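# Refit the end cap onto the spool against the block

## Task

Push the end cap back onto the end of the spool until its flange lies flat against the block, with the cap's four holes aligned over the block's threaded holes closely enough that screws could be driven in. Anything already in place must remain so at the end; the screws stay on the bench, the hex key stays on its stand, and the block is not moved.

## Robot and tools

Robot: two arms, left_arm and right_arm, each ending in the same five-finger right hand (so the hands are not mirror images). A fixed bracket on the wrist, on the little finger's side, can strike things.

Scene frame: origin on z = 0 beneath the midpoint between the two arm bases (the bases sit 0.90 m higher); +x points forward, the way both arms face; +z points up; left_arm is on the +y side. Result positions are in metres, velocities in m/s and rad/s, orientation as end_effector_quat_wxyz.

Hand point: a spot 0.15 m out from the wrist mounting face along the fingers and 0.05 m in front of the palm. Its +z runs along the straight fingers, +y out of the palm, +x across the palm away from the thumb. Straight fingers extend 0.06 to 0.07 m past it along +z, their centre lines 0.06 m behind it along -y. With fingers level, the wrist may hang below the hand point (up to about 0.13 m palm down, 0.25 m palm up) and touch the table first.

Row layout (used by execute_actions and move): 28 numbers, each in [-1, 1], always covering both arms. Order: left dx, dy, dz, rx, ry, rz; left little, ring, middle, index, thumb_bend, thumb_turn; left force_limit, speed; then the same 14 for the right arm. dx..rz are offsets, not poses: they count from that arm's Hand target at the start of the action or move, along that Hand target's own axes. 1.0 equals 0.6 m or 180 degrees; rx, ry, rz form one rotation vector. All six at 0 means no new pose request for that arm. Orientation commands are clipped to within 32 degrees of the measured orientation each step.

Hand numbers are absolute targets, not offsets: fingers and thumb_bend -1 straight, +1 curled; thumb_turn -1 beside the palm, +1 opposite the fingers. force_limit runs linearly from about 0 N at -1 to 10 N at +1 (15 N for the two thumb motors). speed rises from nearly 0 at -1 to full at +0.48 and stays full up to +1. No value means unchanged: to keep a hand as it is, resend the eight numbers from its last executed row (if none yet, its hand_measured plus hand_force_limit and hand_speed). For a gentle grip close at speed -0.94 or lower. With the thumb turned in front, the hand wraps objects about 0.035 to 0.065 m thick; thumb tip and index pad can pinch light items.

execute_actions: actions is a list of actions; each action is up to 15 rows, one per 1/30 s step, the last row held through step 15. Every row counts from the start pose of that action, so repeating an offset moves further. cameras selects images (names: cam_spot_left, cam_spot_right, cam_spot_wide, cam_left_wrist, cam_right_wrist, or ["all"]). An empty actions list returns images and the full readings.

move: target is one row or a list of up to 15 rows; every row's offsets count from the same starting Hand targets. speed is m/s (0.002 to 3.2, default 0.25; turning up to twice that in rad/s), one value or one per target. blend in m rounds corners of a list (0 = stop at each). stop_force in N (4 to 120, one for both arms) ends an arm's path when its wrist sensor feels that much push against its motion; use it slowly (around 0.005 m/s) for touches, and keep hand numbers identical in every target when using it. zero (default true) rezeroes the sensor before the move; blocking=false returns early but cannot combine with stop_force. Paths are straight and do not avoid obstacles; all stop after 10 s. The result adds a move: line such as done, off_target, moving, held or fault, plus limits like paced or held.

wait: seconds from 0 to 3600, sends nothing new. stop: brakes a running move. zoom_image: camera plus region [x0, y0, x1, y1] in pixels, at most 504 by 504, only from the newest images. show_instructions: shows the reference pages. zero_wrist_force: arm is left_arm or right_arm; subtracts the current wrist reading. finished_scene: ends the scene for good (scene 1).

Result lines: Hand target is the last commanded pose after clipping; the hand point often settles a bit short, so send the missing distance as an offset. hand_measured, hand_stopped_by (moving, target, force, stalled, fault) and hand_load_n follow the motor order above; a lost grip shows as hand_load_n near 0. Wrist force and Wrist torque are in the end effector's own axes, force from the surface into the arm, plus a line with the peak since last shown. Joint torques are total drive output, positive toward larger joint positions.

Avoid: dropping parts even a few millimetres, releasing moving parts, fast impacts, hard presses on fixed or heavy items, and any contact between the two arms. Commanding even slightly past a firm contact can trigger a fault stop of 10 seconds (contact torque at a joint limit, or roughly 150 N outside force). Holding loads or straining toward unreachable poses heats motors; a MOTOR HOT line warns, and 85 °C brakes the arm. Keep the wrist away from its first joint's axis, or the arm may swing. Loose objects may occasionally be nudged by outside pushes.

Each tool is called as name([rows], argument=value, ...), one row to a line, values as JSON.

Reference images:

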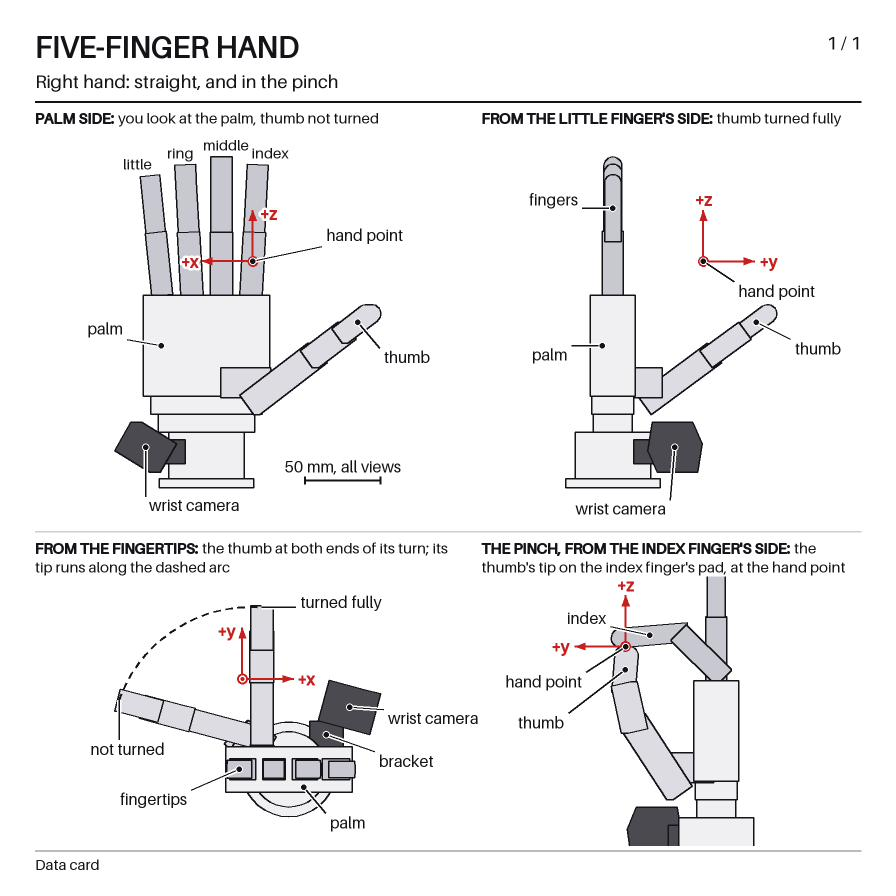

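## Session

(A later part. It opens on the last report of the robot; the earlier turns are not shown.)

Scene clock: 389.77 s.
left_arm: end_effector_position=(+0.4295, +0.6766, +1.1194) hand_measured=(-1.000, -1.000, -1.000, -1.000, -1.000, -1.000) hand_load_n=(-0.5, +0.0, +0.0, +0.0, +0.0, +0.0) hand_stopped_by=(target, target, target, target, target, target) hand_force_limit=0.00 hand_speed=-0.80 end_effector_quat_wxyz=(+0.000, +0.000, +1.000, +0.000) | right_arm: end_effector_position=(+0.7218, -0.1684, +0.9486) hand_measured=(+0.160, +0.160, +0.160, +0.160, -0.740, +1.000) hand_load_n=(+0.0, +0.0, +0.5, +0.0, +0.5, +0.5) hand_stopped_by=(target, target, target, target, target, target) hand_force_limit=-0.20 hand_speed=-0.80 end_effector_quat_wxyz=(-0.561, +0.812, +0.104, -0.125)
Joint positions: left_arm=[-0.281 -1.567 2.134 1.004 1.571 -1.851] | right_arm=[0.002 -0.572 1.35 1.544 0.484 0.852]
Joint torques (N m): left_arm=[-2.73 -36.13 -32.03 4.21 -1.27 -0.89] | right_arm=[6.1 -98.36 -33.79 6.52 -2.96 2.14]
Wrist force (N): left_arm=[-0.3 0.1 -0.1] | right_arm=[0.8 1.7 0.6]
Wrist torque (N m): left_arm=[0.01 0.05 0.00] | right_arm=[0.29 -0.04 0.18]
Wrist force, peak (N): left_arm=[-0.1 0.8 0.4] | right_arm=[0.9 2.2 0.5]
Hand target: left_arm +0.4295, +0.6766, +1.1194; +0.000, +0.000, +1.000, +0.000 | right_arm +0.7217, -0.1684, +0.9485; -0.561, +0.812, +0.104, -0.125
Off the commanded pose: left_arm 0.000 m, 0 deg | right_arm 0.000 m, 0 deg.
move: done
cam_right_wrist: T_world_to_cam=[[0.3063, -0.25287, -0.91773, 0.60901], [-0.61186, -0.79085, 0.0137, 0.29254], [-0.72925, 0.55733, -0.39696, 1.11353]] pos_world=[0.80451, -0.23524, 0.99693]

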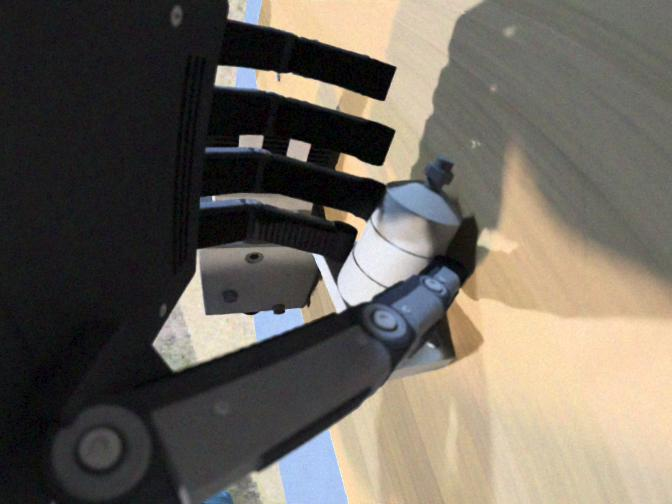

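move(target=[0,0,0,0,0,0,-1,-1,-1,-1,-1,-1,0,-0.8,0,0,0,0,0,0,0.16,0.16,0.16,0.16,-0.3,1,-0.7,-0.94], cameras=["cam_right_wrist"])

zoom_image(camera="cam_right_wrist", region=[290, 130, 530, 330])

Scene clock: 393.87 s.
left_arm: end_effector_position=(+0.4295, +0.6766, +1.1194) hand_measured=(-1.000, -1.000, -1.000, -1.000, -1.000, -1.000) hand_load_n=(+0.0, +0.0, +0.0, +0.0, +0.0, -0.5) hand_stopped_by=(target, target, target, target, target, target) hand_force_limit=0.00 hand_speed=-0.80 end_effector_quat_wxyz=(+0.000, +0.000, +1.000, +0.000) | right_arm: end_effector_position=(+0.7217, -0.1684, +0.9485) hand_measured=(+0.160, +0.160, +0.160, +0.160, -0.728, +1.000) hand_load_n=(+0.0, +0.0, +1.0, +0.0, +2.5, +0.0) hand_stopped_by=(target, target, target, target, force, target) hand_force_limit=-0.70 hand_speed=-0.94 end_effector_quat_wxyz=(-0.561, +0.812, +0.104, -0.125)
Joint positions: left_arm=[-0.281 -1.567 2.134 1.004 1.571 -1.851] | right_arm=[0.002 -0.572 1.35 1.544 0.484 0.852]
Joint torques (N m): left_arm=[-3.98 -33.78 -32.97 4.82 -0.99 -1.13] | right_arm=[6.25 -98.18 -21.84 6.94 -3.34 2.37]
Wrist force (N): left_arm=[-0.1 0.7 0.3] | right_arm=[0.5 2.2 0.6]
Wrist torque (N m): left_arm=[0.09 0.01 0.03] | right_arm=[0.31 0.02 0.16]
Wrist force, peak (N): left_arm=[0.3 1.0 0.3] | right_arm=[0.7 2.5 0.4]
Hand target: left_arm +0.4295, +0.6766, +1.1194; +0.000, +0.000, +1.000, +0.000 | right_arm +0.7217, -0.1684, +0.9485; -0.561, +0.812, +0.104, -0.125
Off the commanded pose: left_arm 0.000 m, 0 deg | right_arm 0.000 m, 0 deg.
move: done
cam_right_wrist: T_world_to_cam=[[0.3063, -0.25287, -0.91773, 0.60895], [-0.61186, -0.79085, 0.0137, 0.29248], [-0.72925, 0.55733, -0.39696, 1.11342]] pos_world=[0.80441, -0.23524, 0.99683]

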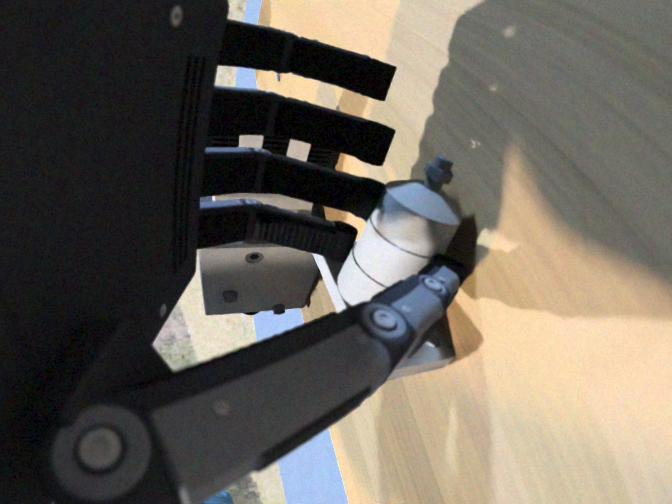

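Scaled by 2.100 from the camera's image (finer frame: 960x720).

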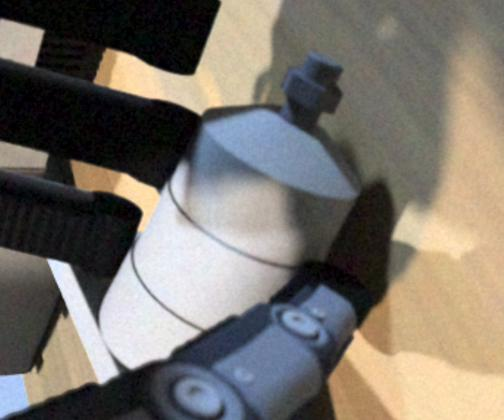

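move(target=[0,0,0,0,0,0,-1,-1,-1,-1,-1,-1,0,-0.8,0,0,0,0,0,0,0.16,0.16,0.16,0.16,-0.2,1,-0.45,-0.95], cameras=["cam_right_wrist"])

zoom_image(camera="cam_right_wrist", region=[290, 130, 530, 330])

Scene clock: 399.10 s.
left_arm: end_effector_position=(+0.4295, +0.6766, +1.1194) hand_measured=(-1.000, -1.000, -1.000, -1.000, -1.000, -1.000) hand_load_n=(+0.0, +0.0, +0.0, +0.0, +0.0, +0.0) hand_stopped_by=(target, target, target, target, target, target) hand_force_limit=0.00 hand_speed=-0.80 end_effector_quat_wxyz=(+0.000, +0.000, +1.000, +0.000) | right_arm: end_effector_position=(+0.7217, -0.1684, +0.9485) hand_measured=(+0.160, +0.160, +0.160, +0.160, -0.712, +1.000) hand_load_n=(+0.0, +0.0, +2.0, +0.5, +4.5, +0.0) hand_stopped_by=(target, target, target, target, force, target) hand_force_limit=-0.45 hand_speed=-0.95 end_effector_quat_wxyz=(-0.561, +0.812, +0.104, -0.125)
Joint positions: left_arm=[-0.281 -1.567 2.134 1.004 1.571 -1.851] | right_arm=[0.002 -0.572 1.35 1.544 0.484 0.852]
Joint torques (N m): left_arm=[-0.36 -34.93 -31.62 4.33 -0.88 -0.66] | right_arm=[7.23 -99.39 -21.44 6.47 -3.55 2.2]
Wrist force (N): left_arm=[0.0 0.6 0.2] | right_arm=[0.7 2.2 0.6]
Wrist torque (N m): left_arm=[0.07 0.00 0.02] | right_arm=[0.33 0.00 0.17]
Wrist force, peak (N): left_arm=[-0.2 0.9 0.5] | right_arm=[0.8 2.5 0.6]
Hand target: left_arm +0.4295, +0.6766, +1.1194; +0.000, +0.000, +1.000, +0.000 | right_arm +0.7217, -0.1684, +0.9485; -0.561, +0.812, +0.104, -0.125
Off the commanded pose: left_arm 0.000 m, 0 deg | right_arm 0.000 m, 0 deg.
move: done
cam_right_wrist: T_world_to_cam=[[0.3063, -0.25287, -0.91773, 0.60895], [-0.61186, -0.79085, 0.0137, 0.29248], [-0.72925, 0.55733, -0.39696, 1.11342]] pos_world=[0.80441, -0.23524, 0.99683]

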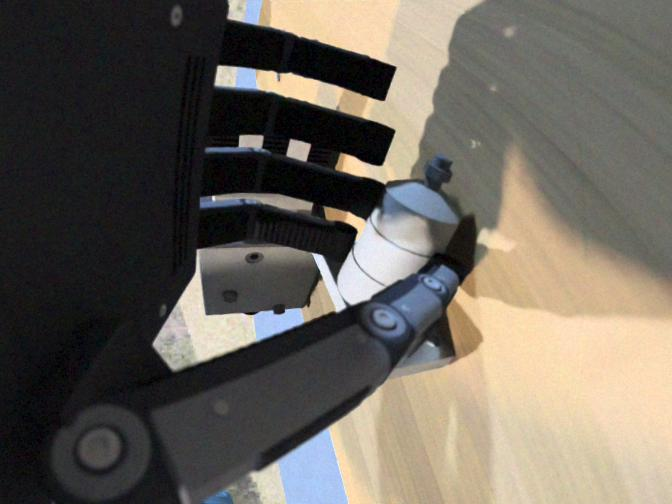

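Scaled by 2.100 from the camera's image (finer frame: 960x720).

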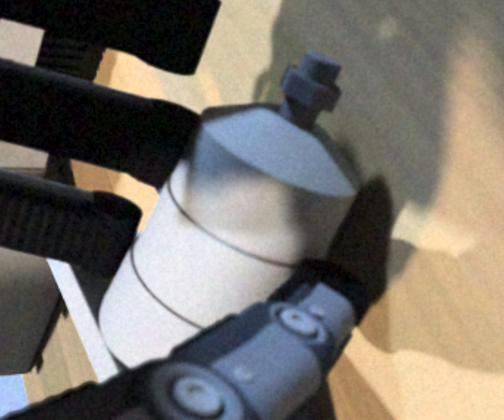

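move(target=[0,0,0,0,0,0,-1,-1,-1,-1,-1,-1,0,-0.8,0,0,0,0,0,0,0.16,0.16,0.24,0.3,-0.2,1,-0.4,-0.95])

move(target=[0,0,0,0,0,0,-1,-1,-1,-1,-1,-1,0,-0.8,-0.0007,-0.0078,-0.0028,0,0,0,0.16,0.16,0.24,0.3,-0.2,1,-0.4,-0.95], speed=0.01, cameras=["cam_right_wrist", "cam_spot_left"])

zoom_image(camera="cam_right_wrist", region=[290, 130, 530, 330])

Scene clock: 402.73 s.
left_arm: end_effector_position=(+0.4295, +0.6766, +1.1194) hand_measured=(-1.000, -1.000, -1.000, -1.000, -1.000, -1.000) hand_load_n=(+0.0, +0.0, +0.0, +0.0, +0.0, +0.0) hand_stopped_by=(target, target, target, target, target, target) hand_force_limit=0.00 hand_speed=-0.80 end_effector_quat_wxyz=(+0.000, +0.000, +1.000, +0.000) | right_arm: end_effector_position=(+0.7217, -0.1684, +0.9486) hand_measured=(+0.160, +0.160, +0.164, +0.178, -0.712, +1.000) hand_load_n=(+0.0, +0.0, +2.5, +3.0, +5.0, +0.0) hand_stopped_by=(target, target, force, force, force, target) hand_force_limit=-0.40 hand_speed=-0.95 end_effector_quat_wxyz=(-0.561, +0.812, +0.104, -0.125)
Joint positions: left_arm=[-0.281 -1.567 2.134 1.004 1.571 -1.851] | right_arm=[0.002 -0.572 1.35 1.544 0.484 0.852]
Joint torques (N m): left_arm=[-3.56 -36.69 -32.69 4.41 -0.87 -0.86] | right_arm=[6.22 -96.66 -22.23 5.79 -3.2 2.34]
Wrist force (N): left_arm=[-0.1 0.5 0.2] | right_arm=[-0.4 0.3 0.1]
Wrist torque (N m): left_arm=[0.05 0.02 0.01] | right_arm=[0.27 0.06 0.18]
Wrist force, peak (N): left_arm=[-0.1 0.9 0.2] | right_arm=[0.8 2.3 0.6]
Hand target: left_arm +0.4295, +0.6766, +1.1194; +0.000, +0.000, +1.000, +0.000 | right_arm +0.7217, -0.1684, +0.9485; -0.561, +0.812, +0.104, -0.125
Off the commanded pose: left_arm 0.000 m, 0 deg | right_arm 0.000 m, 0 deg.
move: done

Scene clock: 403.47 s.
left_arm: end_effector_position=(+0.4295, +0.6766, +1.1194) hand_measured=(-1.000, -1.000, -1.000, -1.000, -1.000, -1.000) hand_load_n=(+0.0, +0.0, +0.0, +0.0, +0.0, +0.0) hand_stopped_by=(target, target, target, target, target, target) hand_force_limit=0.00 hand_speed=-0.80 end_effector_quat_wxyz=(+0.000, +0.000, +1.000, +0.000) | right_arm: end_effector_position=(+0.7217, -0.1684, +0.9536) hand_measured=(+0.160, +0.160, +0.164, +0.178, -0.714, +1.000) hand_load_n=(+0.0, +0.0, +3.0, +0.5, +3.5, +0.5) hand_stopped_by=(target, target, force, force, force, target) hand_force_limit=-0.40 hand_speed=-0.95 end_effector_quat_wxyz=(-0.561, +0.812, +0.104, -0.125)
Joint positions: left_arm=[-0.281 -1.567 2.134 1.004 1.571 -1.851] | right_arm=[0.002 -0.578 1.351 1.548 0.484 0.852]
Joint torques (N m): left_arm=[-2.03 -34.71 -32.03 4.51 -0.99 -1] | right_arm=[6.88 -83.15 -18.17 5.09 -3.33 2.12]
Wrist force (N): left_arm=[-0.1 0.5 -0.1] | right_arm=[0.6 2.1 0.6]
Wrist torque (N m): left_arm=[0.08 0.02 0.02] | right_arm=[0.25 0.00 0.17]
Wrist force, peak (N): left_arm=[0.1 0.9 0.1] | right_arm=[0.6 2.6 0.5]
Hand target: left_arm +0.4295, +0.6766, +1.1194; +0.000, +0.000, +1.000, +0.000 | right_arm +0.7217, -0.1684, +0.9535; -0.561, +0.812, +0.104, -0.125
Off the commanded pose: left_arm 0.000 m, 0 deg | right_arm 0.000 m, 0 deg.
move: done
cam_right_wrist: T_world_to_cam=[[0.3063, -0.25287, -0.91773, 0.6136], [-0.61186, -0.79085, 0.0137, 0.29247], [-0.72925, 0.55733, -0.39696, 1.11552]] pos_world=[0.80451, -0.23524, 1.00193]
Images, in order (width x height): cam_spot_left 672x504, cam_right_wrist 672x504.

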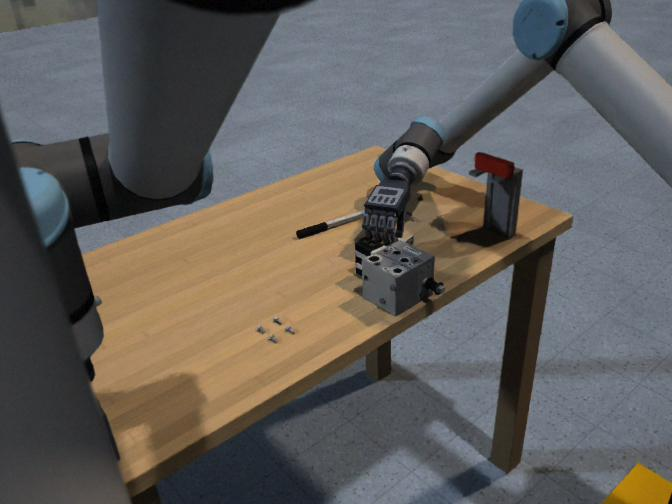

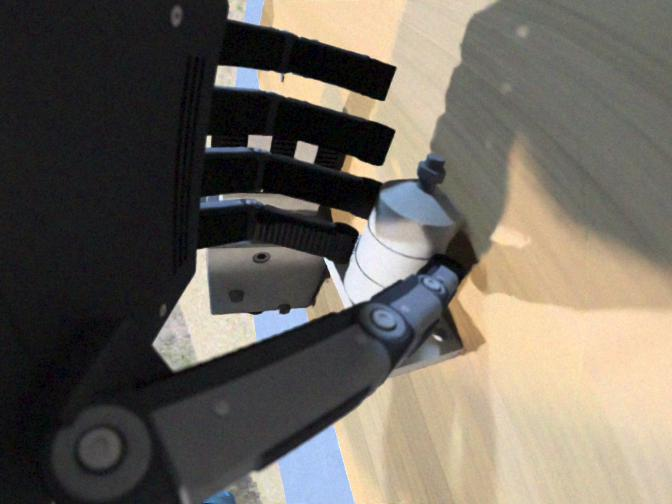

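Scaled by 2.100 from the camera's image (finer frame: 960x720).

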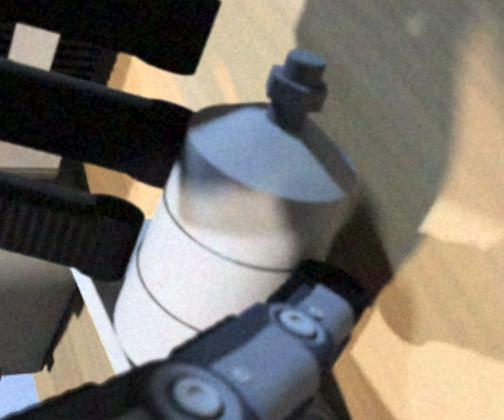

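move(target=[0,0,0,0,0,0,-1,-1,-1,-1,-1,-1,0,-0.8,0.0007,0.0078,0.0028,0,0,0,0.16,0.16,0.24,0.3,-0.2,1,-0.4,-0.95], speed=0.01)

move(target=[0,0,0,0,0,0,-1,-1,-1,-1,-1,-1,0,-0.8,0,0,0,0,0,0,0.16,0.16,0.25,0.31,-0.19,1,0.1,-0.95], cameras=["cam_right_wrist"])

zoom_image(camera="cam_right_wrist", region=[290, 130, 530, 330])

Scene clock: 407.00 s.
left_arm: end_effector_position=(+0.4295, +0.6766, +1.1194) hand_measured=(-1.000, -1.000, -1.000, -1.000, -1.000, -1.000) hand_load_n=(+0.0, +0.0, +0.0, +0.0, +0.0, +0.0) hand_stopped_by=(target, target, target, target, target, target) hand_force_limit=0.00 hand_speed=-0.80 end_effector_quat_wxyz=(+0.000, +0.000, +1.000, +0.000) | right_arm: end_effector_position=(+0.7217, -0.1684, +0.9485) hand_measured=(+0.160, +0.160, +0.164, +0.178, -0.714, +1.000) hand_load_n=(+0.0, +0.0, +2.5, +2.5, +4.0, +0.0) hand_stopped_by=(target, target, force, force, force, target) hand_force_limit=-0.40 hand_speed=-0.95 end_effector_quat_wxyz=(-0.561, +0.812, +0.104, -0.125)
Joint positions: left_arm=[-0.281 -1.567 2.134 1.004 1.571 -1.851] | right_arm=[0.002 -0.572 1.35 1.543 0.484 0.852]
Joint torques (N m): left_arm=[-3.22 -35.14 -32.19 4.34 -0.96 -1.23] | right_arm=[-0.95 -89.2 -37.41 -0.68 -2.03 -2.52]
Wrist force (N): left_arm=[-0.4 0.3 0.1] | right_arm=[0.4 -6.9 -1.6]
Wrist torque (N m): left_arm=[0.04 0.07 -0.01] | right_arm=[0.25 0.07 0.17]
Wrist force, peak (N): left_arm=[0.3 0.8 0.3] | right_arm=[0.9 -7.0 -1.7]
Hand target: left_arm +0.4295, +0.6766, +1.1194; +0.000, +0.000, +1.000, +0.000 | right_arm +0.7217, -0.1684, +0.9485; -0.561, +0.812, +0.104, -0.125
Off the commanded pose: left_arm 0.000 m, 0 deg | right_arm 0.000 m, 0 deg.
move: done

Scene clock: 407.50 s.
left_arm: end_effector_position=(+0.4295, +0.6766, +1.1194) hand_measured=(-1.000, -1.000, -1.000, -1.000, -1.000, -1.000) hand_load_n=(+0.0, +0.0, +0.0, +0.0, -0.5, +0.0) hand_stopped_by=(target, target, target, target, target, target) hand_force_limit=0.00 hand_speed=-0.80 end_effector_quat_wxyz=(+0.000, +0.000, +1.000, +0.000) | right_arm: end_effector_position=(+0.7217, -0.1684, +0.9485) hand_measured=(+0.160, +0.160, +0.176, +0.190, -0.698, +1.000) hand_load_n=(+0.0, +0.0, +6.0, +5.0, +8.0, +0.0) hand_stopped_by=(target, target, force, force, force, target) hand_force_limit=0.10 hand_speed=-0.95 end_effector_quat_wxyz=(-0.561, +0.812, +0.104, -0.125)
Joint positions: left_arm=[-0.281 -1.567 2.134 1.004 1.571 -1.851] | right_arm=[0.002 -0.572 1.35 1.543 0.484 0.852]
Joint torques (N m): left_arm=[-3.15 -37.15 -32.59 4.35 -1.03 -0.95] | right_arm=[-6.22 -92.89 -33.03 1.64 -0.75 -2.76]
Wrist force (N): left_arm=[-0.1 0.2 0.0] | right_arm=[-1.0 -6.0 -0.6]
Wrist torque (N m): left_arm=[0.03 0.02 0.01] | right_arm=[0.27 0.05 0.21]
Wrist force, peak (N): left_arm=[0.4 0.6 -0.1] | right_arm=[-0.5 -7.3 1.4]
Hand target: left_arm +0.4295, +0.6766, +1.1194; +0.000, +0.000, +1.000, +0.000 | right_arm +0.7217, -0.1684, +0.9485; -0.561, +0.812, +0.104, -0.125
Off the commanded pose: left_arm 0.000 m, 0 deg | right_arm 0.000 m, 0 deg.
move: done
cam_right_wrist: T_world_to_cam=[[0.3063, -0.25287, -0.91773, 0.60892], [-0.61186, -0.79085, 0.0137, 0.29254], [-0.72925, 0.55733, -0.39696, 1.1135]] pos_world=[0.80451, -0.23524, 0.99683]

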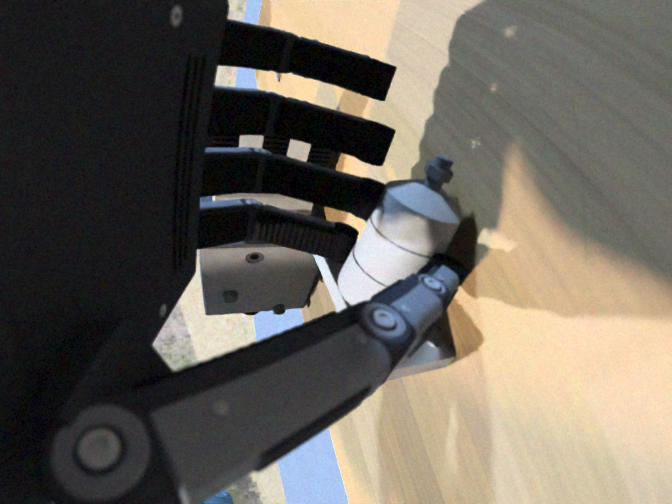

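Scaled by 2.100 from the camera's image (finer frame: 960x720).

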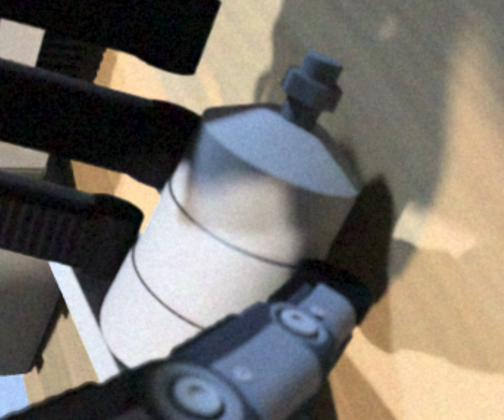

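move(target=[0,0,0,0,0,0,-1,-1,-1,-1,-1,-1,0,-0.8,-0.0007,-0.0078,-0.0028,0,0,0,0.16,0.16,0.25,0.31,-0.19,1,0.1,-0.95], speed=0.01, cameras=["cam_right_wrist"])

zoom_image(camera="cam_right_wrist", region=[290, 130, 530, 330])

Scene clock: 409.60 s.
left_arm: end_effector_position=(+0.4295, +0.6766, +1.1194) hand_measured=(-1.000, -1.000, -1.000, -1.000, -1.000, -1.000) hand_load_n=(+0.0, +0.0, +0.0, +0.0, +0.0, +0.0) hand_stopped_by=(target, target, target, target, target, target) hand_force_limit=0.00 hand_speed=-0.80 end_effector_quat_wxyz=(+0.000, +0.000, +1.000, +0.000) | right_arm: end_effector_position=(+0.7218, -0.1684, +0.9536) hand_measured=(+0.160, +0.160, +0.176, +0.190, -0.698, +1.000) hand_load_n=(+0.0, +0.0, +6.0, +0.0, +7.0, +0.5) hand_stopped_by=(target, target, force, force, force, target) hand_force_limit=0.10 hand_speed=-0.95 end_effector_quat_wxyz=(-0.561, +0.812, +0.104, -0.125)
Joint positions: left_arm=[-0.281 -1.567 2.134 1.004 1.571 -1.851] | right_arm=[0.002 -0.578 1.351 1.548 0.484 0.852]
Joint torques (N m): left_arm=[-3.26 -36.74 -32.22 4.6 -0.82 -0.91] | right_arm=[-2.76 -84.25 -17.56 4.67 -3.07 -0.09]
Wrist force (N): left_arm=[-0.5 0.4 0.3] | right_arm=[0.8 2.4 0.7]
Wrist torque (N m): left_arm=[0.04 0.08 -0.01] | right_arm=[0.29 -0.03 0.19]
Wrist force, peak (N): left_arm=[-0.1 1.0 0.0] | right_arm=[-0.8 -6.4 -0.5]
Hand target: left_arm +0.4295, +0.6766, +1.1194; +0.000, +0.000, +1.000, +0.000 | right_arm +0.7217, -0.1684, +0.9535; -0.561, +0.812, +0.104, -0.125
Off the commanded pose: left_arm 0.000 m, 0 deg | right_arm 0.000 m, 0 deg.
move: done
cam_right_wrist: T_world_to_cam=[[0.30631, -0.25285, -0.91774, 0.61359], [-0.61185, -0.79086, 0.01367, 0.29249], [-0.72925, 0.55733, -0.39696, 1.11552]] pos_world=[0.80451, -0.23524, 1.00193]

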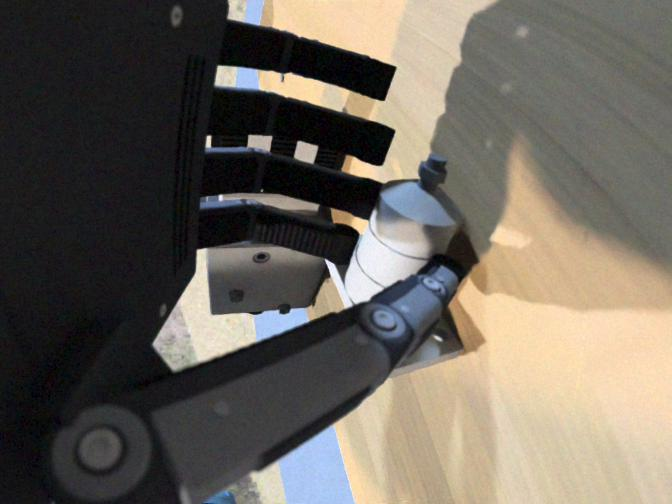

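Scaled by 2.100 from the camera's image (finer frame: 960x720).

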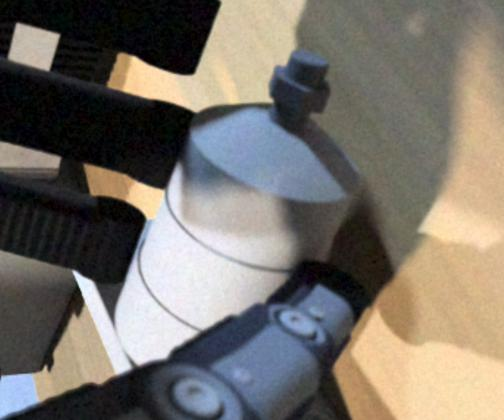

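execute_actions(actions=[], cameras=["cam_spot_left", "cam_spot_right", "cam_right_wrist"])

zoom_image(camera="cam_spot_left", region=[350, 200, 430, 270])

Scene clock: 413.13 s.
left_arm: end_effector_position=(+0.4295, +0.6766, +1.1194) hand_measured=(-1.000, -1.000, -1.000, -1.000, -1.000, -1.000) hand_load_n=(+0.0, +0.0, +0.0, +0.0, +0.0, +0.0) hand_stopped_by=(target, target, target, target, target, target) hand_force_limit=0.00 hand_speed=-0.80 end_effector_quat_wxyz=(+0.000, +0.000, +1.000, +0.000) | right_arm: end_effector_position=(+0.7217, -0.1684, +0.9535) hand_measured=(+0.160, +0.160, +0.176, +0.190, -0.698, +1.000) hand_load_n=(+0.0, -0.5, +6.0, +0.0, +7.0, +0.5) hand_stopped_by=(target, target, force, force, force, target) hand_force_limit=0.10 hand_speed=-0.95 end_effector_quat_wxyz=(-0.561, +0.812, +0.104, -0.125)
Joint positions: left_arm=[-0.281 -1.567 2.134 1.004 1.571 -1.851] | right_arm=[0.002 -0.578 1.351 1.548 0.484 0.852]
Joint velocities: within noise
Joint torques (N m): left_arm=[-1.32 -36.86 -32.38 4.14 -1.08 -0.9] | right_arm=[6.5 -81.29 -30.93 0.43 -3.58 2.46]
Wrist force (N): left_arm=[0.0 0.3 0.3] | right_arm=[0.8 2.0 0.9]
Wrist torque (N m): left_arm=[0.01 0.00 0.02] | right_arm=[0.25 -0.02 0.17]
Wrist force, peak (N): left_arm=[-0.1 0.8 0.5] | right_arm=[0.9 2.6 0.6]
Hand target: left_arm +0.4295, +0.6766, +1.1194; +0.000, +0.000, +1.000, +0.000 | right_arm +0.7217, -0.1684, +0.9535; -0.561, +0.812, +0.104, -0.125
Off the commanded pose: left_arm 0.000 m, 0 deg | right_arm 0.000 m, 0 deg.
camera_calibration:
cam_right_wrist: T_world_to_cam=[[0.3063, -0.25287, -0.91773, 0.61354], [-0.61186, -0.79085, 0.0137, 0.29241], [-0.72925, 0.55733, -0.39696, 1.11541]] pos_world=[0.80441, -0.23524, 1.00183]
Images, in order (width x height): cam_spot_left 672x504, cam_spot_right 672x504, cam_right_wrist 672x504.

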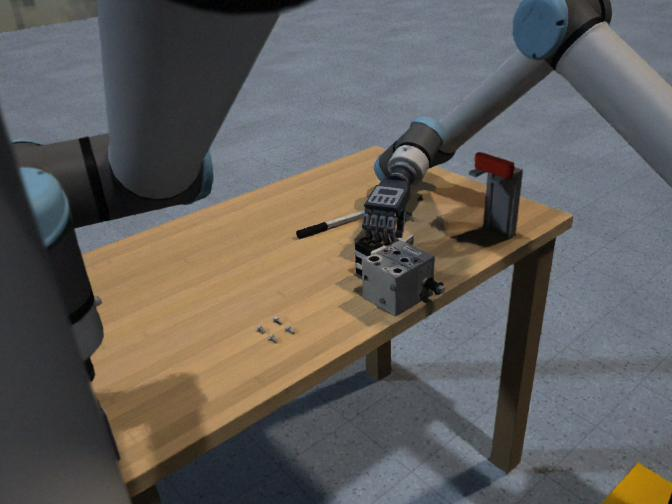

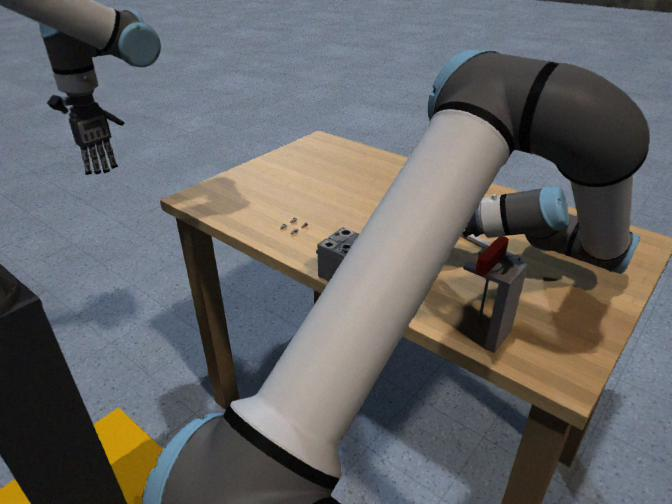

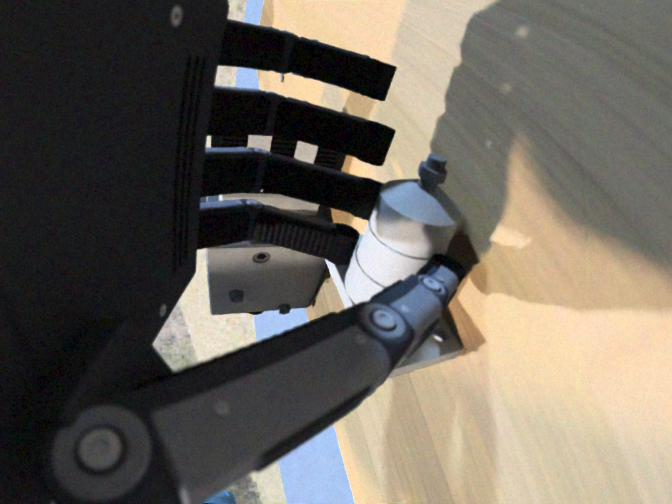

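Scaled by 6.300 from the camera's image (finer frame: 960x720).

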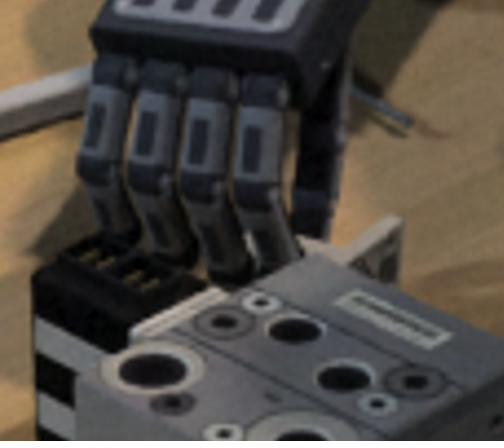

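move(target=[0,0,0,0,0,0,-1,-1,-1,-1,-1,-1,0,-0.8,0.0007,0.0078,0.0028,0,0,0,0.16,0.16,0.25,0.31,-0.19,1,0.1,-0.95], speed=0.01)

move(target=[0,0,0,0,0,0,-1,-1,-1,-1,-1,-1,0,-0.8,0,0,0,0,0,0,0.16,0.16,0.25,0.31,-0.76,1,0.1,-0.9])

move(target=[0,0,0,0,0,0,-1,-1,-1,-1,-1,-1,0,-0.8,-0.0025,-0.0265,-0.0097,0,0,0,0.16,0.16,0.16,0.16,-0.76,1,0.1,-0.9], speed=0.02)

move(target=[0,0,0,0,0,0,-1,-1,-1,-1,-1,-1,0,-0.8,0,0,0,0,0,0,0,0,0,0,-0.6,1,0.1,-0.8], cameras=["cam_right_wrist"])

zoom_image(camera="cam_right_wrist", region=[310, 130, 510, 330])

Scene clock: 425.37 s.
left_arm: end_effector_position=(+0.4295, +0.6766, +1.1194) hand_measured=(-1.000, -1.000, -1.000, -1.000, -1.000, -1.000) hand_load_n=(+0.0, +0.0, +0.0, +0.0, -0.5, +0.0) hand_stopped_by=(target, target, target, target, target, target) hand_force_limit=0.00 hand_speed=-0.80 end_effector_quat_wxyz=(+0.000, +0.000, +1.000, +0.000) | right_arm: end_effector_position=(+0.7218, -0.1684, +0.9485) hand_measured=(+0.160, +0.160, +0.176, +0.190, -0.698, +1.000) hand_load_n=(+0.0, +0.0, +5.5, +4.0, +7.5, +0.0) hand_stopped_by=(target, target, force, force, force, target) hand_force_limit=0.10 hand_speed=-0.95 end_effector_quat_wxyz=(-0.561, +0.812, +0.104, -0.125)
Joint positions: left_arm=[-0.281 -1.567 2.134 1.004 1.571 -1.851] | right_arm=[0.002 -0.572 1.35 1.544 0.484 0.852]
Joint torques (N m): left_arm=[-2.16 -35.55 -32.62 4.73 -1.05 -1.27] | right_arm=[-2.08 -80.38 -34.63 -2.97 0.13 -0.36]
Wrist force (N): left_arm=[-0.2 0.4 0.3] | right_arm=[1.1 -15.5 -3.5]
Wrist torque (N m): left_arm=[0.03 0.03 0.01] | right_arm=[0.22 0.00 0.18]
Wrist force, peak (N): left_arm=[-0.1 0.9 0.2] | right_arm=[1.0 -15.7 -3.9]
Hand target: left_arm +0.4295, +0.6766, +1.1194; +0.000, +0.000, +1.000, +0.000 | right_arm +0.7217, -0.1684, +0.9485; -0.561, +0.812, +0.104, -0.125
Off the commanded pose: left_arm 0.000 m, 0 deg | right_arm 0.000 m, 0 deg.
move: done

Scene clock: 426.07 s.
left_arm: end_effector_position=(+0.4295, +0.6766, +1.1194) hand_measured=(-1.000, -1.000, -1.000, -1.000, -1.000, -1.000) hand_load_n=(+0.0, +0.0, +0.0, +0.0, +0.0, +0.0) hand_stopped_by=(target, target, target, target, target, target) hand_force_limit=0.00 hand_speed=-0.80 end_effector_quat_wxyz=(+0.000, +0.000, +1.000, +0.000) | right_arm: end_effector_position=(+0.7217, -0.1684, +0.9485) hand_measured=(+0.160, +0.160, +0.176, +0.190, -0.760, +1.000) hand_load_n=(+0.0, +0.0, +1.0, +0.5, +0.0, +0.0) hand_stopped_by=(target, target, force, force, target, target) hand_force_limit=0.10 hand_speed=-0.90 end_effector_quat_wxyz=(-0.561, +0.812, +0.104, -0.125)
Joint positions: left_arm=[-0.281 -1.567 2.134 1.004 1.571 -1.851] | right_arm=[0.002 -0.572 1.35 1.543 0.484 0.852]
Joint torques (N m): left_arm=[-2.51 -34.23 -31.9 4.12 -1.35 -1.06] | right_arm=[-9.91 -93.53 -22.25 1.51 -0.3 -2.54]
Wrist force (N): left_arm=[0.3 0.6 -0.1] | right_arm=[-0.3 -2.4 0.8]
Wrist torque (N m): left_arm=[0.08 -0.03 0.04] | right_arm=[0.29 0.08 0.13]
Wrist force, peak (N): left_arm=[0.0 0.7 0.0] | right_arm=[0.6 -15.8 -3.4]
Hand target: left_arm +0.4295, +0.6766, +1.1194; +0.000, +0.000, +1.000, +0.000 | right_arm +0.7217, -0.1684, +0.9485; -0.561, +0.812, +0.104, -0.125
Off the commanded pose: left_arm 0.000 m, 0 deg | right_arm 0.000 m, 0 deg.
move: done

Scene clock: 427.13 s.
left_arm: end_effector_position=(+0.4295, +0.6766, +1.1194) hand_measured=(-1.000, -1.000, -1.000, -1.000, -1.000, -1.000) hand_load_n=(+0.0, +0.0, +0.0, +0.0, +0.0, +0.0) hand_stopped_by=(target, target, target, target, target, target) hand_force_limit=0.00 hand_speed=-0.80 end_effector_quat_wxyz=(+0.000, +0.000, +1.000, +0.000) | right_arm: end_effector_position=(+0.7217, -0.1685, +0.9657) hand_measured=(+0.160, +0.160, +0.160, +0.160, -0.760, +1.000) hand_load_n=(+0.0, +0.0, +0.0, +0.0, +0.0, +0.0) hand_stopped_by=(target, target, target, target, target, target) hand_force_limit=0.10 hand_speed=-0.90 end_effector_quat_wxyz=(-0.561, +0.812, +0.104, -0.125)
Joint positions: left_arm=[-0.281 -1.567 2.134 1.004 1.571 -1.851] | right_arm=[0.002 -0.592 1.353 1.56 0.484 0.852]
Joint torques (N m): left_arm=[-1.08 -36.76 -32.79 4.59 -1.12 -0.91] | right_arm=[-14.14 -73.55 -19.37 3.62 -2.68 -3.61]
Wrist force (N): left_arm=[0.0 0.8 0.1] | right_arm=[0.3 1.6 1.1]
Wrist torque (N m): left_arm=[0.12 0.01 0.03] | right_arm=[0.21 0.01 0.15]
Wrist force, peak (N): left_arm=[0.0 0.8 0.1] | right_arm=[-0.4 -2.5 1.3]
Hand target: left_arm +0.4295, +0.6766, +1.1194; +0.000, +0.000, +1.000, +0.000 | right_arm +0.7217, -0.1685, +0.9655; -0.561, +0.812, +0.104, -0.125
Off the commanded pose: left_arm 0.000 m, 0 deg | right_arm 0.000 m, 0 deg.
move: done

Scene clock: 427.97 s.
left_arm: end_effector_position=(+0.4295, +0.6766, +1.1194) hand_measured=(-1.000, -1.000, -1.000, -1.000, -1.000, -1.000) hand_load_n=(+0.0, +0.0, +0.0, +0.0, +0.0, +0.0) hand_stopped_by=(target, target, target, target, target, target) hand_force_limit=0.00 hand_speed=-0.80 end_effector_quat_wxyz=(+0.000, +0.000, +1.000, +0.000) | right_arm: end_effector_position=(+0.7217, -0.1685, +0.9655) hand_measured=(+0.000, +0.000, +0.000, +0.000, -0.600, +1.000) hand_load_n=(+0.0, +0.0, +0.0, +0.0, +0.0, +0.0) hand_stopped_by=(target, target, target, target, target, target) hand_force_limit=0.10 hand_speed=-0.80 end_effector_quat_wxyz=(-0.561, +0.812, +0.104, -0.125)
Joint positions: left_arm=[-0.281 -1.567 2.134 1.004 1.571 -1.851] | right_arm=[0.002 -0.592 1.353 1.56 0.484 0.852]
Joint torques (N m): left_arm=[-3.03 -36.36 -32.12 4.17 -1.38 -1.36] | right_arm=[-12.76 -81.85 -25.64 0.24 -2.8 -3.51]
Wrist force (N): left_arm=[0.3 0.3 0.0] | right_arm=[0.2 1.8 0.7]
Wrist torque (N m): left_arm=[0.03 -0.04 0.03] | right_arm=[0.27 0.05 0.15]
Wrist force, peak (N): left_arm=[0.1 0.8 0.3] | right_arm=[0.4 2.0 1.1]
Hand target: left_arm +0.4295, +0.6766, +1.1194; +0.000, +0.000, +1.000, +0.000 | right_arm +0.7217, -0.1685, +0.9655; -0.561, +0.812, +0.104, -0.125
Off the commanded pose: left_arm 0.000 m, 0 deg | right_arm 0.000 m, 0 deg.
move: done
cam_right_wrist: T_world_to_cam=[[0.3063, -0.25287, -0.91773, 0.62455], [-0.61186, -0.79085, 0.0137, 0.29225], [-0.72925, 0.55733, -0.39696, 1.12017]] pos_world=[0.80441, -0.23524, 1.01383]

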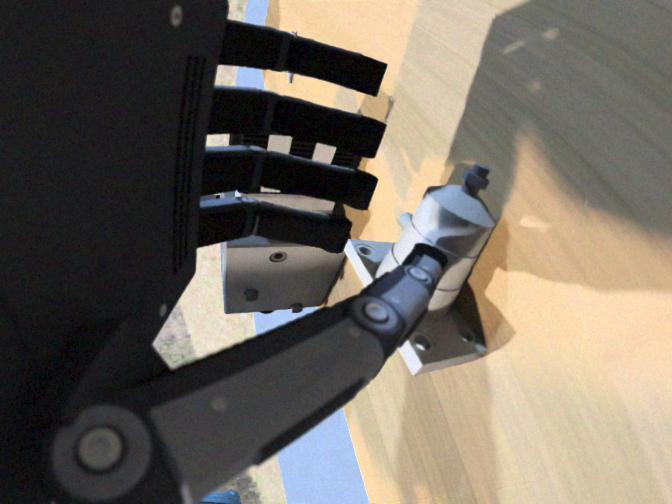

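Scaled by 2.520 from the camera's image (finer frame: 960x720).

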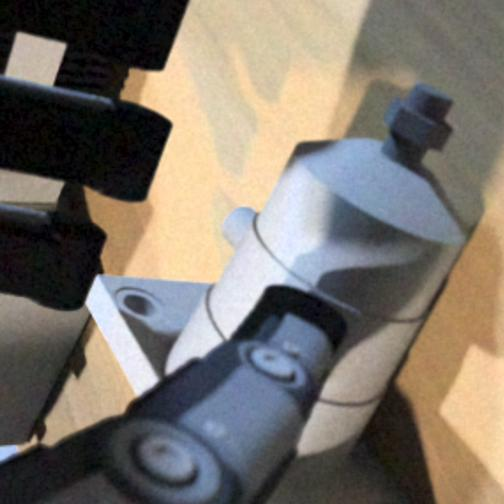

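move([
  [0,0,0,0,0,0,-1,-1,-1,-1,-1,-1,0,-0.8,-0.005,0.0062,-0.0171,0,0,0,0,0,0,0,-0.54,1,0.1,-0.8],
  [0,0,0,0,0,0,-1,-1,-1,-1,-1,-1,0,-0.8,-0.0028,0.0296,-0.0086,0,0,0,0,0,0,0,-0.54,1,0.1,-0.8],
], speed=0.02, stop_force=4, cameras=["cam_right_wrist"])

zoom_image(camera="cam_right_wrist", region=[310, 130, 510, 330])

Scene clock: 441.43 s.
left_arm: end_effector_position=(+0.4295, +0.6766, +1.1194) hand_measured=(-1.000, -1.000, -1.000, -1.000, -1.000, -1.000) hand_load_n=(+0.0, +0.0, +0.0, +0.0, +0.0, +0.0) hand_stopped_by=(target, target, target, target, target, target) hand_force_limit=0.00 hand_speed=-0.80 end_effector_quat_wxyz=(+0.000, +0.000, +1.000, +0.000) | right_arm: end_effector_position=(+0.7222, -0.1799, +0.9586) hand_measured=(+0.000, +0.000, +0.000, +0.000, -0.540, +1.000) hand_load_n=(+0.0, +0.0, +0.0, +0.0, +0.0, +0.0) hand_stopped_by=(target, target, target, target, target, target) hand_force_limit=0.10 hand_speed=-0.80 end_effector_quat_wxyz=(-0.561, +0.812, +0.104, -0.125)
Joint positions: left_arm=[-0.281 -1.567 2.134 1.004 1.571 -1.851] | right_arm=[-0.012 -0.586 1.36 1.565 0.493 0.831]
Joint torques (N m): left_arm=[-1.14 -36.37 -32.15 4.18 -1.07 -0.78] | right_arm=[-7.3 -93.39 -17.67 6.7 0.46 -0.89]
Wrist force (N): left_arm=[-0.2 0.7 0.2] | right_arm=[0.4 1.7 0.8]
Wrist torque (N m): left_arm=[0.09 0.02 0.02] | right_arm=[0.24 0.04 0.28]
Wrist force, peak (N): left_arm=[-0.1 1.0 0.1] | right_arm=[0.0 -3.2 -1.1]
Hand target: left_arm +0.4295, +0.6766, +1.1194; +0.000, +0.000, +1.000, +0.000 | right_arm +0.7223, -0.1799, +0.9586; -0.561, +0.812, +0.104, -0.125 (not the last commanded pose)
Off the commanded pose: left_arm 0.000 m, 0 deg | right_arm 0.008 m, 0 deg.
move: contact (right_arm); path passed 1 of 2 targets
cam_right_wrist: T_world_to_cam=[[0.30614, -0.2529, -0.91778, 0.61532], [-0.61195, -0.79078, 0.01378, 0.28371], [-0.72924, 0.55742, -0.39685, 1.12413]] pos_world=[0.80501, -0.24664, 1.00693]

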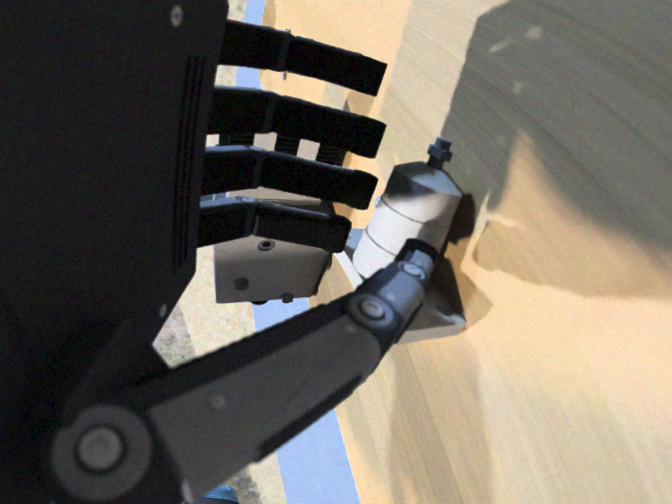

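Scaled by 2.520 from the camera's image (finer frame: 960x720).

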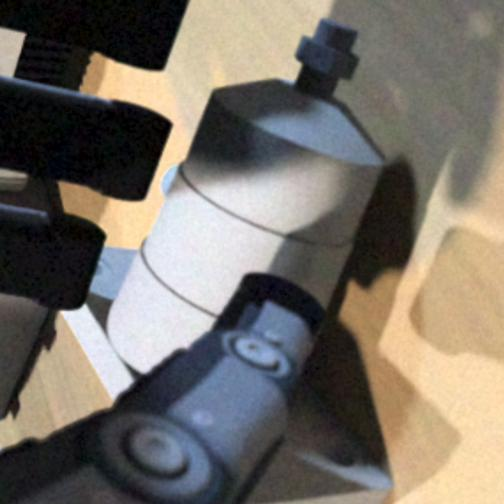

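move(target=[0,0,0,0,0,0,-1,-1,-1,-1,-1,-1,0,-0.8,-0.0012,-0.0125,-0.0045,0,0,0,0,0,0,0,-0.54,1,0.1,-0.8], speed=0.02)

move(target=[0,0,0,0,0,0,-1,-1,-1,-1,-1,-1,0,-0.8,0,0,0,0,0,0,0,0,0,0.95,-0.54,1,0.1,-0.5], cameras=["cam_right_wrist"])

zoom_image(camera="cam_right_wrist", region=[310, 130, 510, 330])

Scene clock: 465.83 s.
left_arm: end_effector_position=(+0.4295, +0.6766, +1.1194) hand_measured=(-1.000, -1.000, -1.000, -1.000, -1.000, -1.000) hand_load_n=(+0.0, +0.0, +0.0, +0.0, +0.0, +0.0) hand_stopped_by=(target, target, target, target, target, target) hand_force_limit=0.00 hand_speed=-0.80 end_effector_quat_wxyz=(+0.000, +0.000, +1.000, +0.000) | right_arm: end_effector_position=(+0.7222, -0.1799, +0.9668) hand_measured=(+0.000, +0.000, +0.000, +0.000, -0.540, +1.000) hand_load_n=(+0.0, -0.5, +0.0, +0.0, +0.0, +0.0) hand_stopped_by=(target, target, target, target, target, target) hand_force_limit=0.10 hand_speed=-0.80 end_effector_quat_wxyz=(-0.561, +0.812, +0.104, -0.125)
Joint positions: left_arm=[-0.281 -1.567 2.134 1.004 1.571 -1.851] | right_arm=[-0.012 -0.595 1.362 1.574 0.493 0.831]
Joint torques (N m): left_arm=[-2.27 -35.36 -31.99 4.38 -1.45 -0.99] | right_arm=[-5.41 -73.24 -20.03 2.87 -0.31 -0.4]
Wrist force (N): left_arm=[0.3 0.9 -0.2] | right_arm=[0.1 1.6 1.0]
Wrist torque (N m): left_arm=[0.14 -0.03 0.05] | right_arm=[0.22 0.04 0.27]
Wrist force, peak (N): left_arm=[0.2 0.7 0.8] | right_arm=[0.2 2.1 1.2]
Hand target: left_arm +0.4295, +0.6766, +1.1194; +0.000, +0.000, +1.000, +0.000 | right_arm +0.7222, -0.1799, +0.9666; -0.561, +0.812, +0.104, -0.125
Off the commanded pose: left_arm 0.000 m, 0 deg | right_arm 0.000 m, 0 deg.
move: done

Scene clock: 466.80 s.
left_arm: end_effector_position=(+0.4295, +0.6766, +1.1194) hand_measured=(-1.000, -1.000, -1.000, -1.000, -1.000, -1.000) hand_load_n=(+0.0, +0.0, +0.0, +0.0, -0.5, +0.0) hand_stopped_by=(target, target, target, target, target, target) hand_force_limit=0.00 hand_speed=-0.80 end_effector_quat_wxyz=(+0.000, +0.000, +1.000, +0.000) | right_arm: end_effector_position=(+0.7222, -0.1799, +0.9666) hand_measured=(+0.000, +0.000, +0.000, +0.950, -0.540, +1.000) hand_load_n=(+0.0, +0.0, +0.0, +0.0, +0.0, +0.0) hand_stopped_by=(target, target, target, target, target, target) hand_force_limit=0.10 hand_speed=-0.50 end_effector_quat_wxyz=(-0.561, +0.812, +0.104, -0.125)
Joint positions: left_arm=[-0.281 -1.567 2.134 1.004 1.571 -1.851] | right_arm=[-0.012 -0.595 1.362 1.573 0.493 0.831]
Joint torques (N m): left_arm=[-4.69 -36.18 -32.11 4.35 -1.08 -0.63] | right_arm=[2.67 -79.94 -26.28 0.02 -2.07 2.34]
Wrist force (N): left_arm=[-0.1 0.3 0.5] | right_arm=[0.0 1.5 1.0]
Wrist torque (N m): left_arm=[0.00 0.01 0.01] | right_arm=[0.21 0.05 0.26]
Wrist force, peak (N): left_arm=[-0.4 0.7 -0.3] | right_arm=[0.1 1.7 1.4]
Hand target: left_arm +0.4295, +0.6766, +1.1194; +0.000, +0.000, +1.000, +0.000 | right_arm +0.7222, -0.1799, +0.9666; -0.561, +0.812, +0.104, -0.125
Off the commanded pose: left_arm 0.000 m, 0 deg | right_arm 0.000 m, 0 deg.
move: done
cam_right_wrist: T_world_to_cam=[[0.30626, -0.25288, -0.91775, 0.62256], [-0.61192, -0.7908, 0.01369, 0.2836], [-0.72921, 0.55739, -0.39693, 1.12729]] pos_world=[0.80491, -0.24664, 1.01493]

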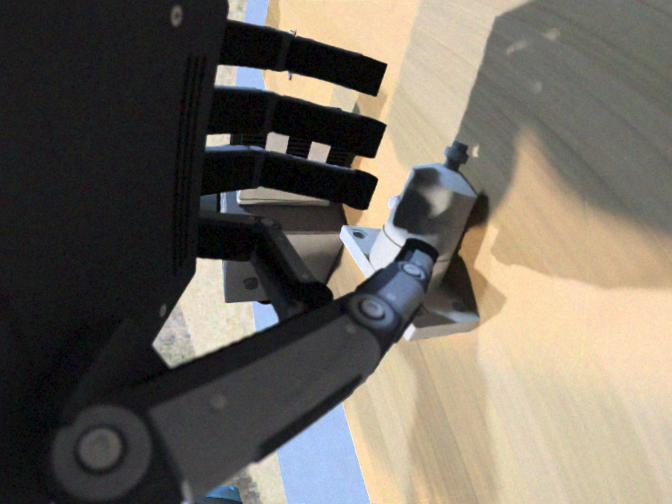

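Scaled by 2.520 from the camera's image (finer frame: 960x720).

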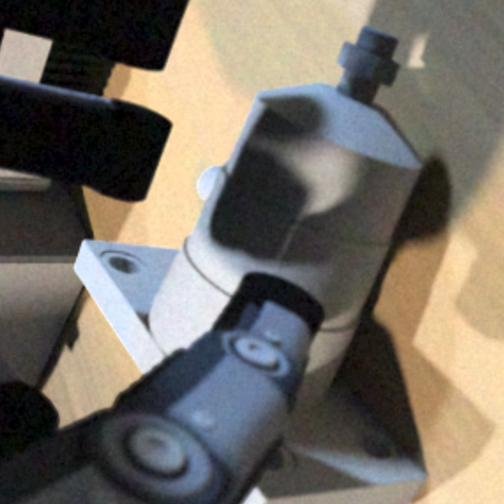

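move(target=[0,0,0,0,0,0,-1,-1,-1,-1,-1,-1,0,-0.8,0.0036,0.0384,0.014,0,0,0,0,0,0,0.95,-0.54,1,0.1,-0.5], speed=0.015, stop_force=4, cameras=["cam_right_wrist"])

zoom_image(camera="cam_right_wrist", region=[310, 130, 510, 330])

Scene clock: 471.53 s.
left_arm: end_effector_position=(+0.4295, +0.6766, +1.1194) hand_measured=(-1.000, -1.000, -1.000, -1.000, -1.000, -1.000) hand_load_n=(+0.0, +0.0, +0.0, +0.0, +0.0, +0.0) hand_stopped_by=(target, target, target, target, target, target) hand_force_limit=0.00 hand_speed=-0.80 end_effector_quat_wxyz=(+0.000, +0.000, +1.000, +0.000) | right_arm: end_effector_position=(+0.7222, -0.1798, +0.9486) hand_measured=(+0.000, +0.000, +0.000, +0.950, -0.540, +1.000) hand_load_n=(+0.0, +0.0, +0.0, +0.0, +0.0, +0.0) hand_stopped_by=(target, target, target, target, target, target) hand_force_limit=0.10 hand_speed=-0.50 end_effector_quat_wxyz=(-0.561, +0.812, +0.104, -0.125)
Joint positions: left_arm=[-0.281 -1.567 2.134 1.004 1.571 -1.851] | right_arm=[-0.012 -0.574 1.358 1.556 0.493 0.831]
Joint torques (N m): left_arm=[-1.19 -33.6 -31.9 4.5 -1.22 -0.96] | right_arm=[8.44 -97.39 -16.85 6.67 0.36 3]
Wrist force (N): left_arm=[0.1 0.6 0.0] | right_arm=[0.2 1.9 0.9]
Wrist torque (N m): left_arm=[0.08 0.00 0.03] | right_arm=[0.28 0.05 0.28]
Wrist force, peak (N): left_arm=[-0.6 1.1 0.1] | right_arm=[1.9 -2.9 -0.3]
Hand target: left_arm +0.4295, +0.6766, +1.1194; +0.000, +0.000, +1.000, +0.000 | right_arm +0.7222, -0.1798, +0.9486; -0.561, +0.812, +0.104, -0.125 (not the last commanded pose)
Off the commanded pose: left_arm 0.000 m, 0 deg | right_arm 0.007 m, 0 deg.
move: contact (right_arm)
cam_right_wrist: T_world_to_cam=[[0.30626, -0.25288, -0.91775, 0.60604], [-0.61192, -0.7908, 0.01369, 0.28385], [-0.72921, 0.55739, -0.39693, 1.12014]] pos_world=[0.80491, -0.24664, 0.99693]

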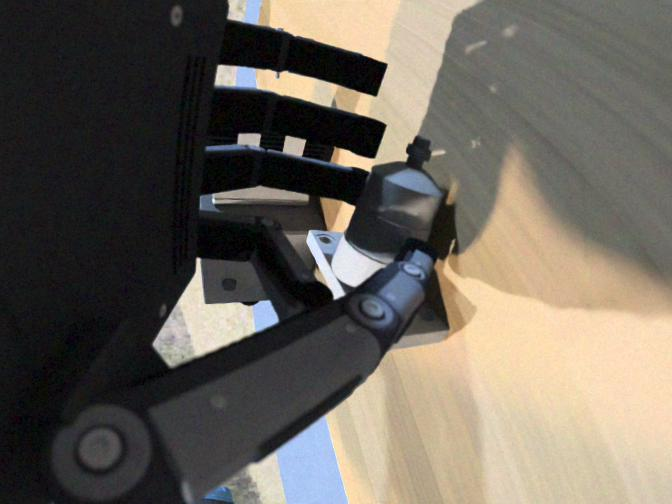

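Scaled by 2.520 from the camera's image (finer frame: 960x720).

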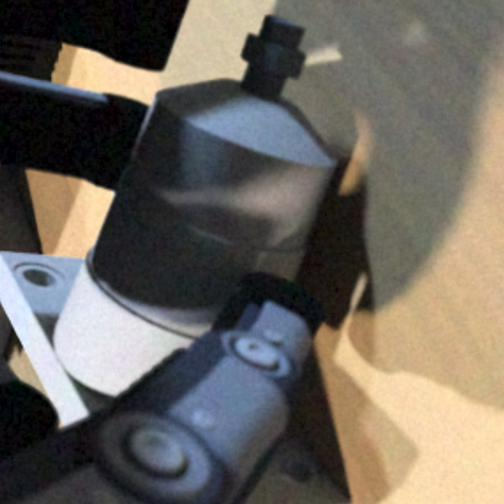

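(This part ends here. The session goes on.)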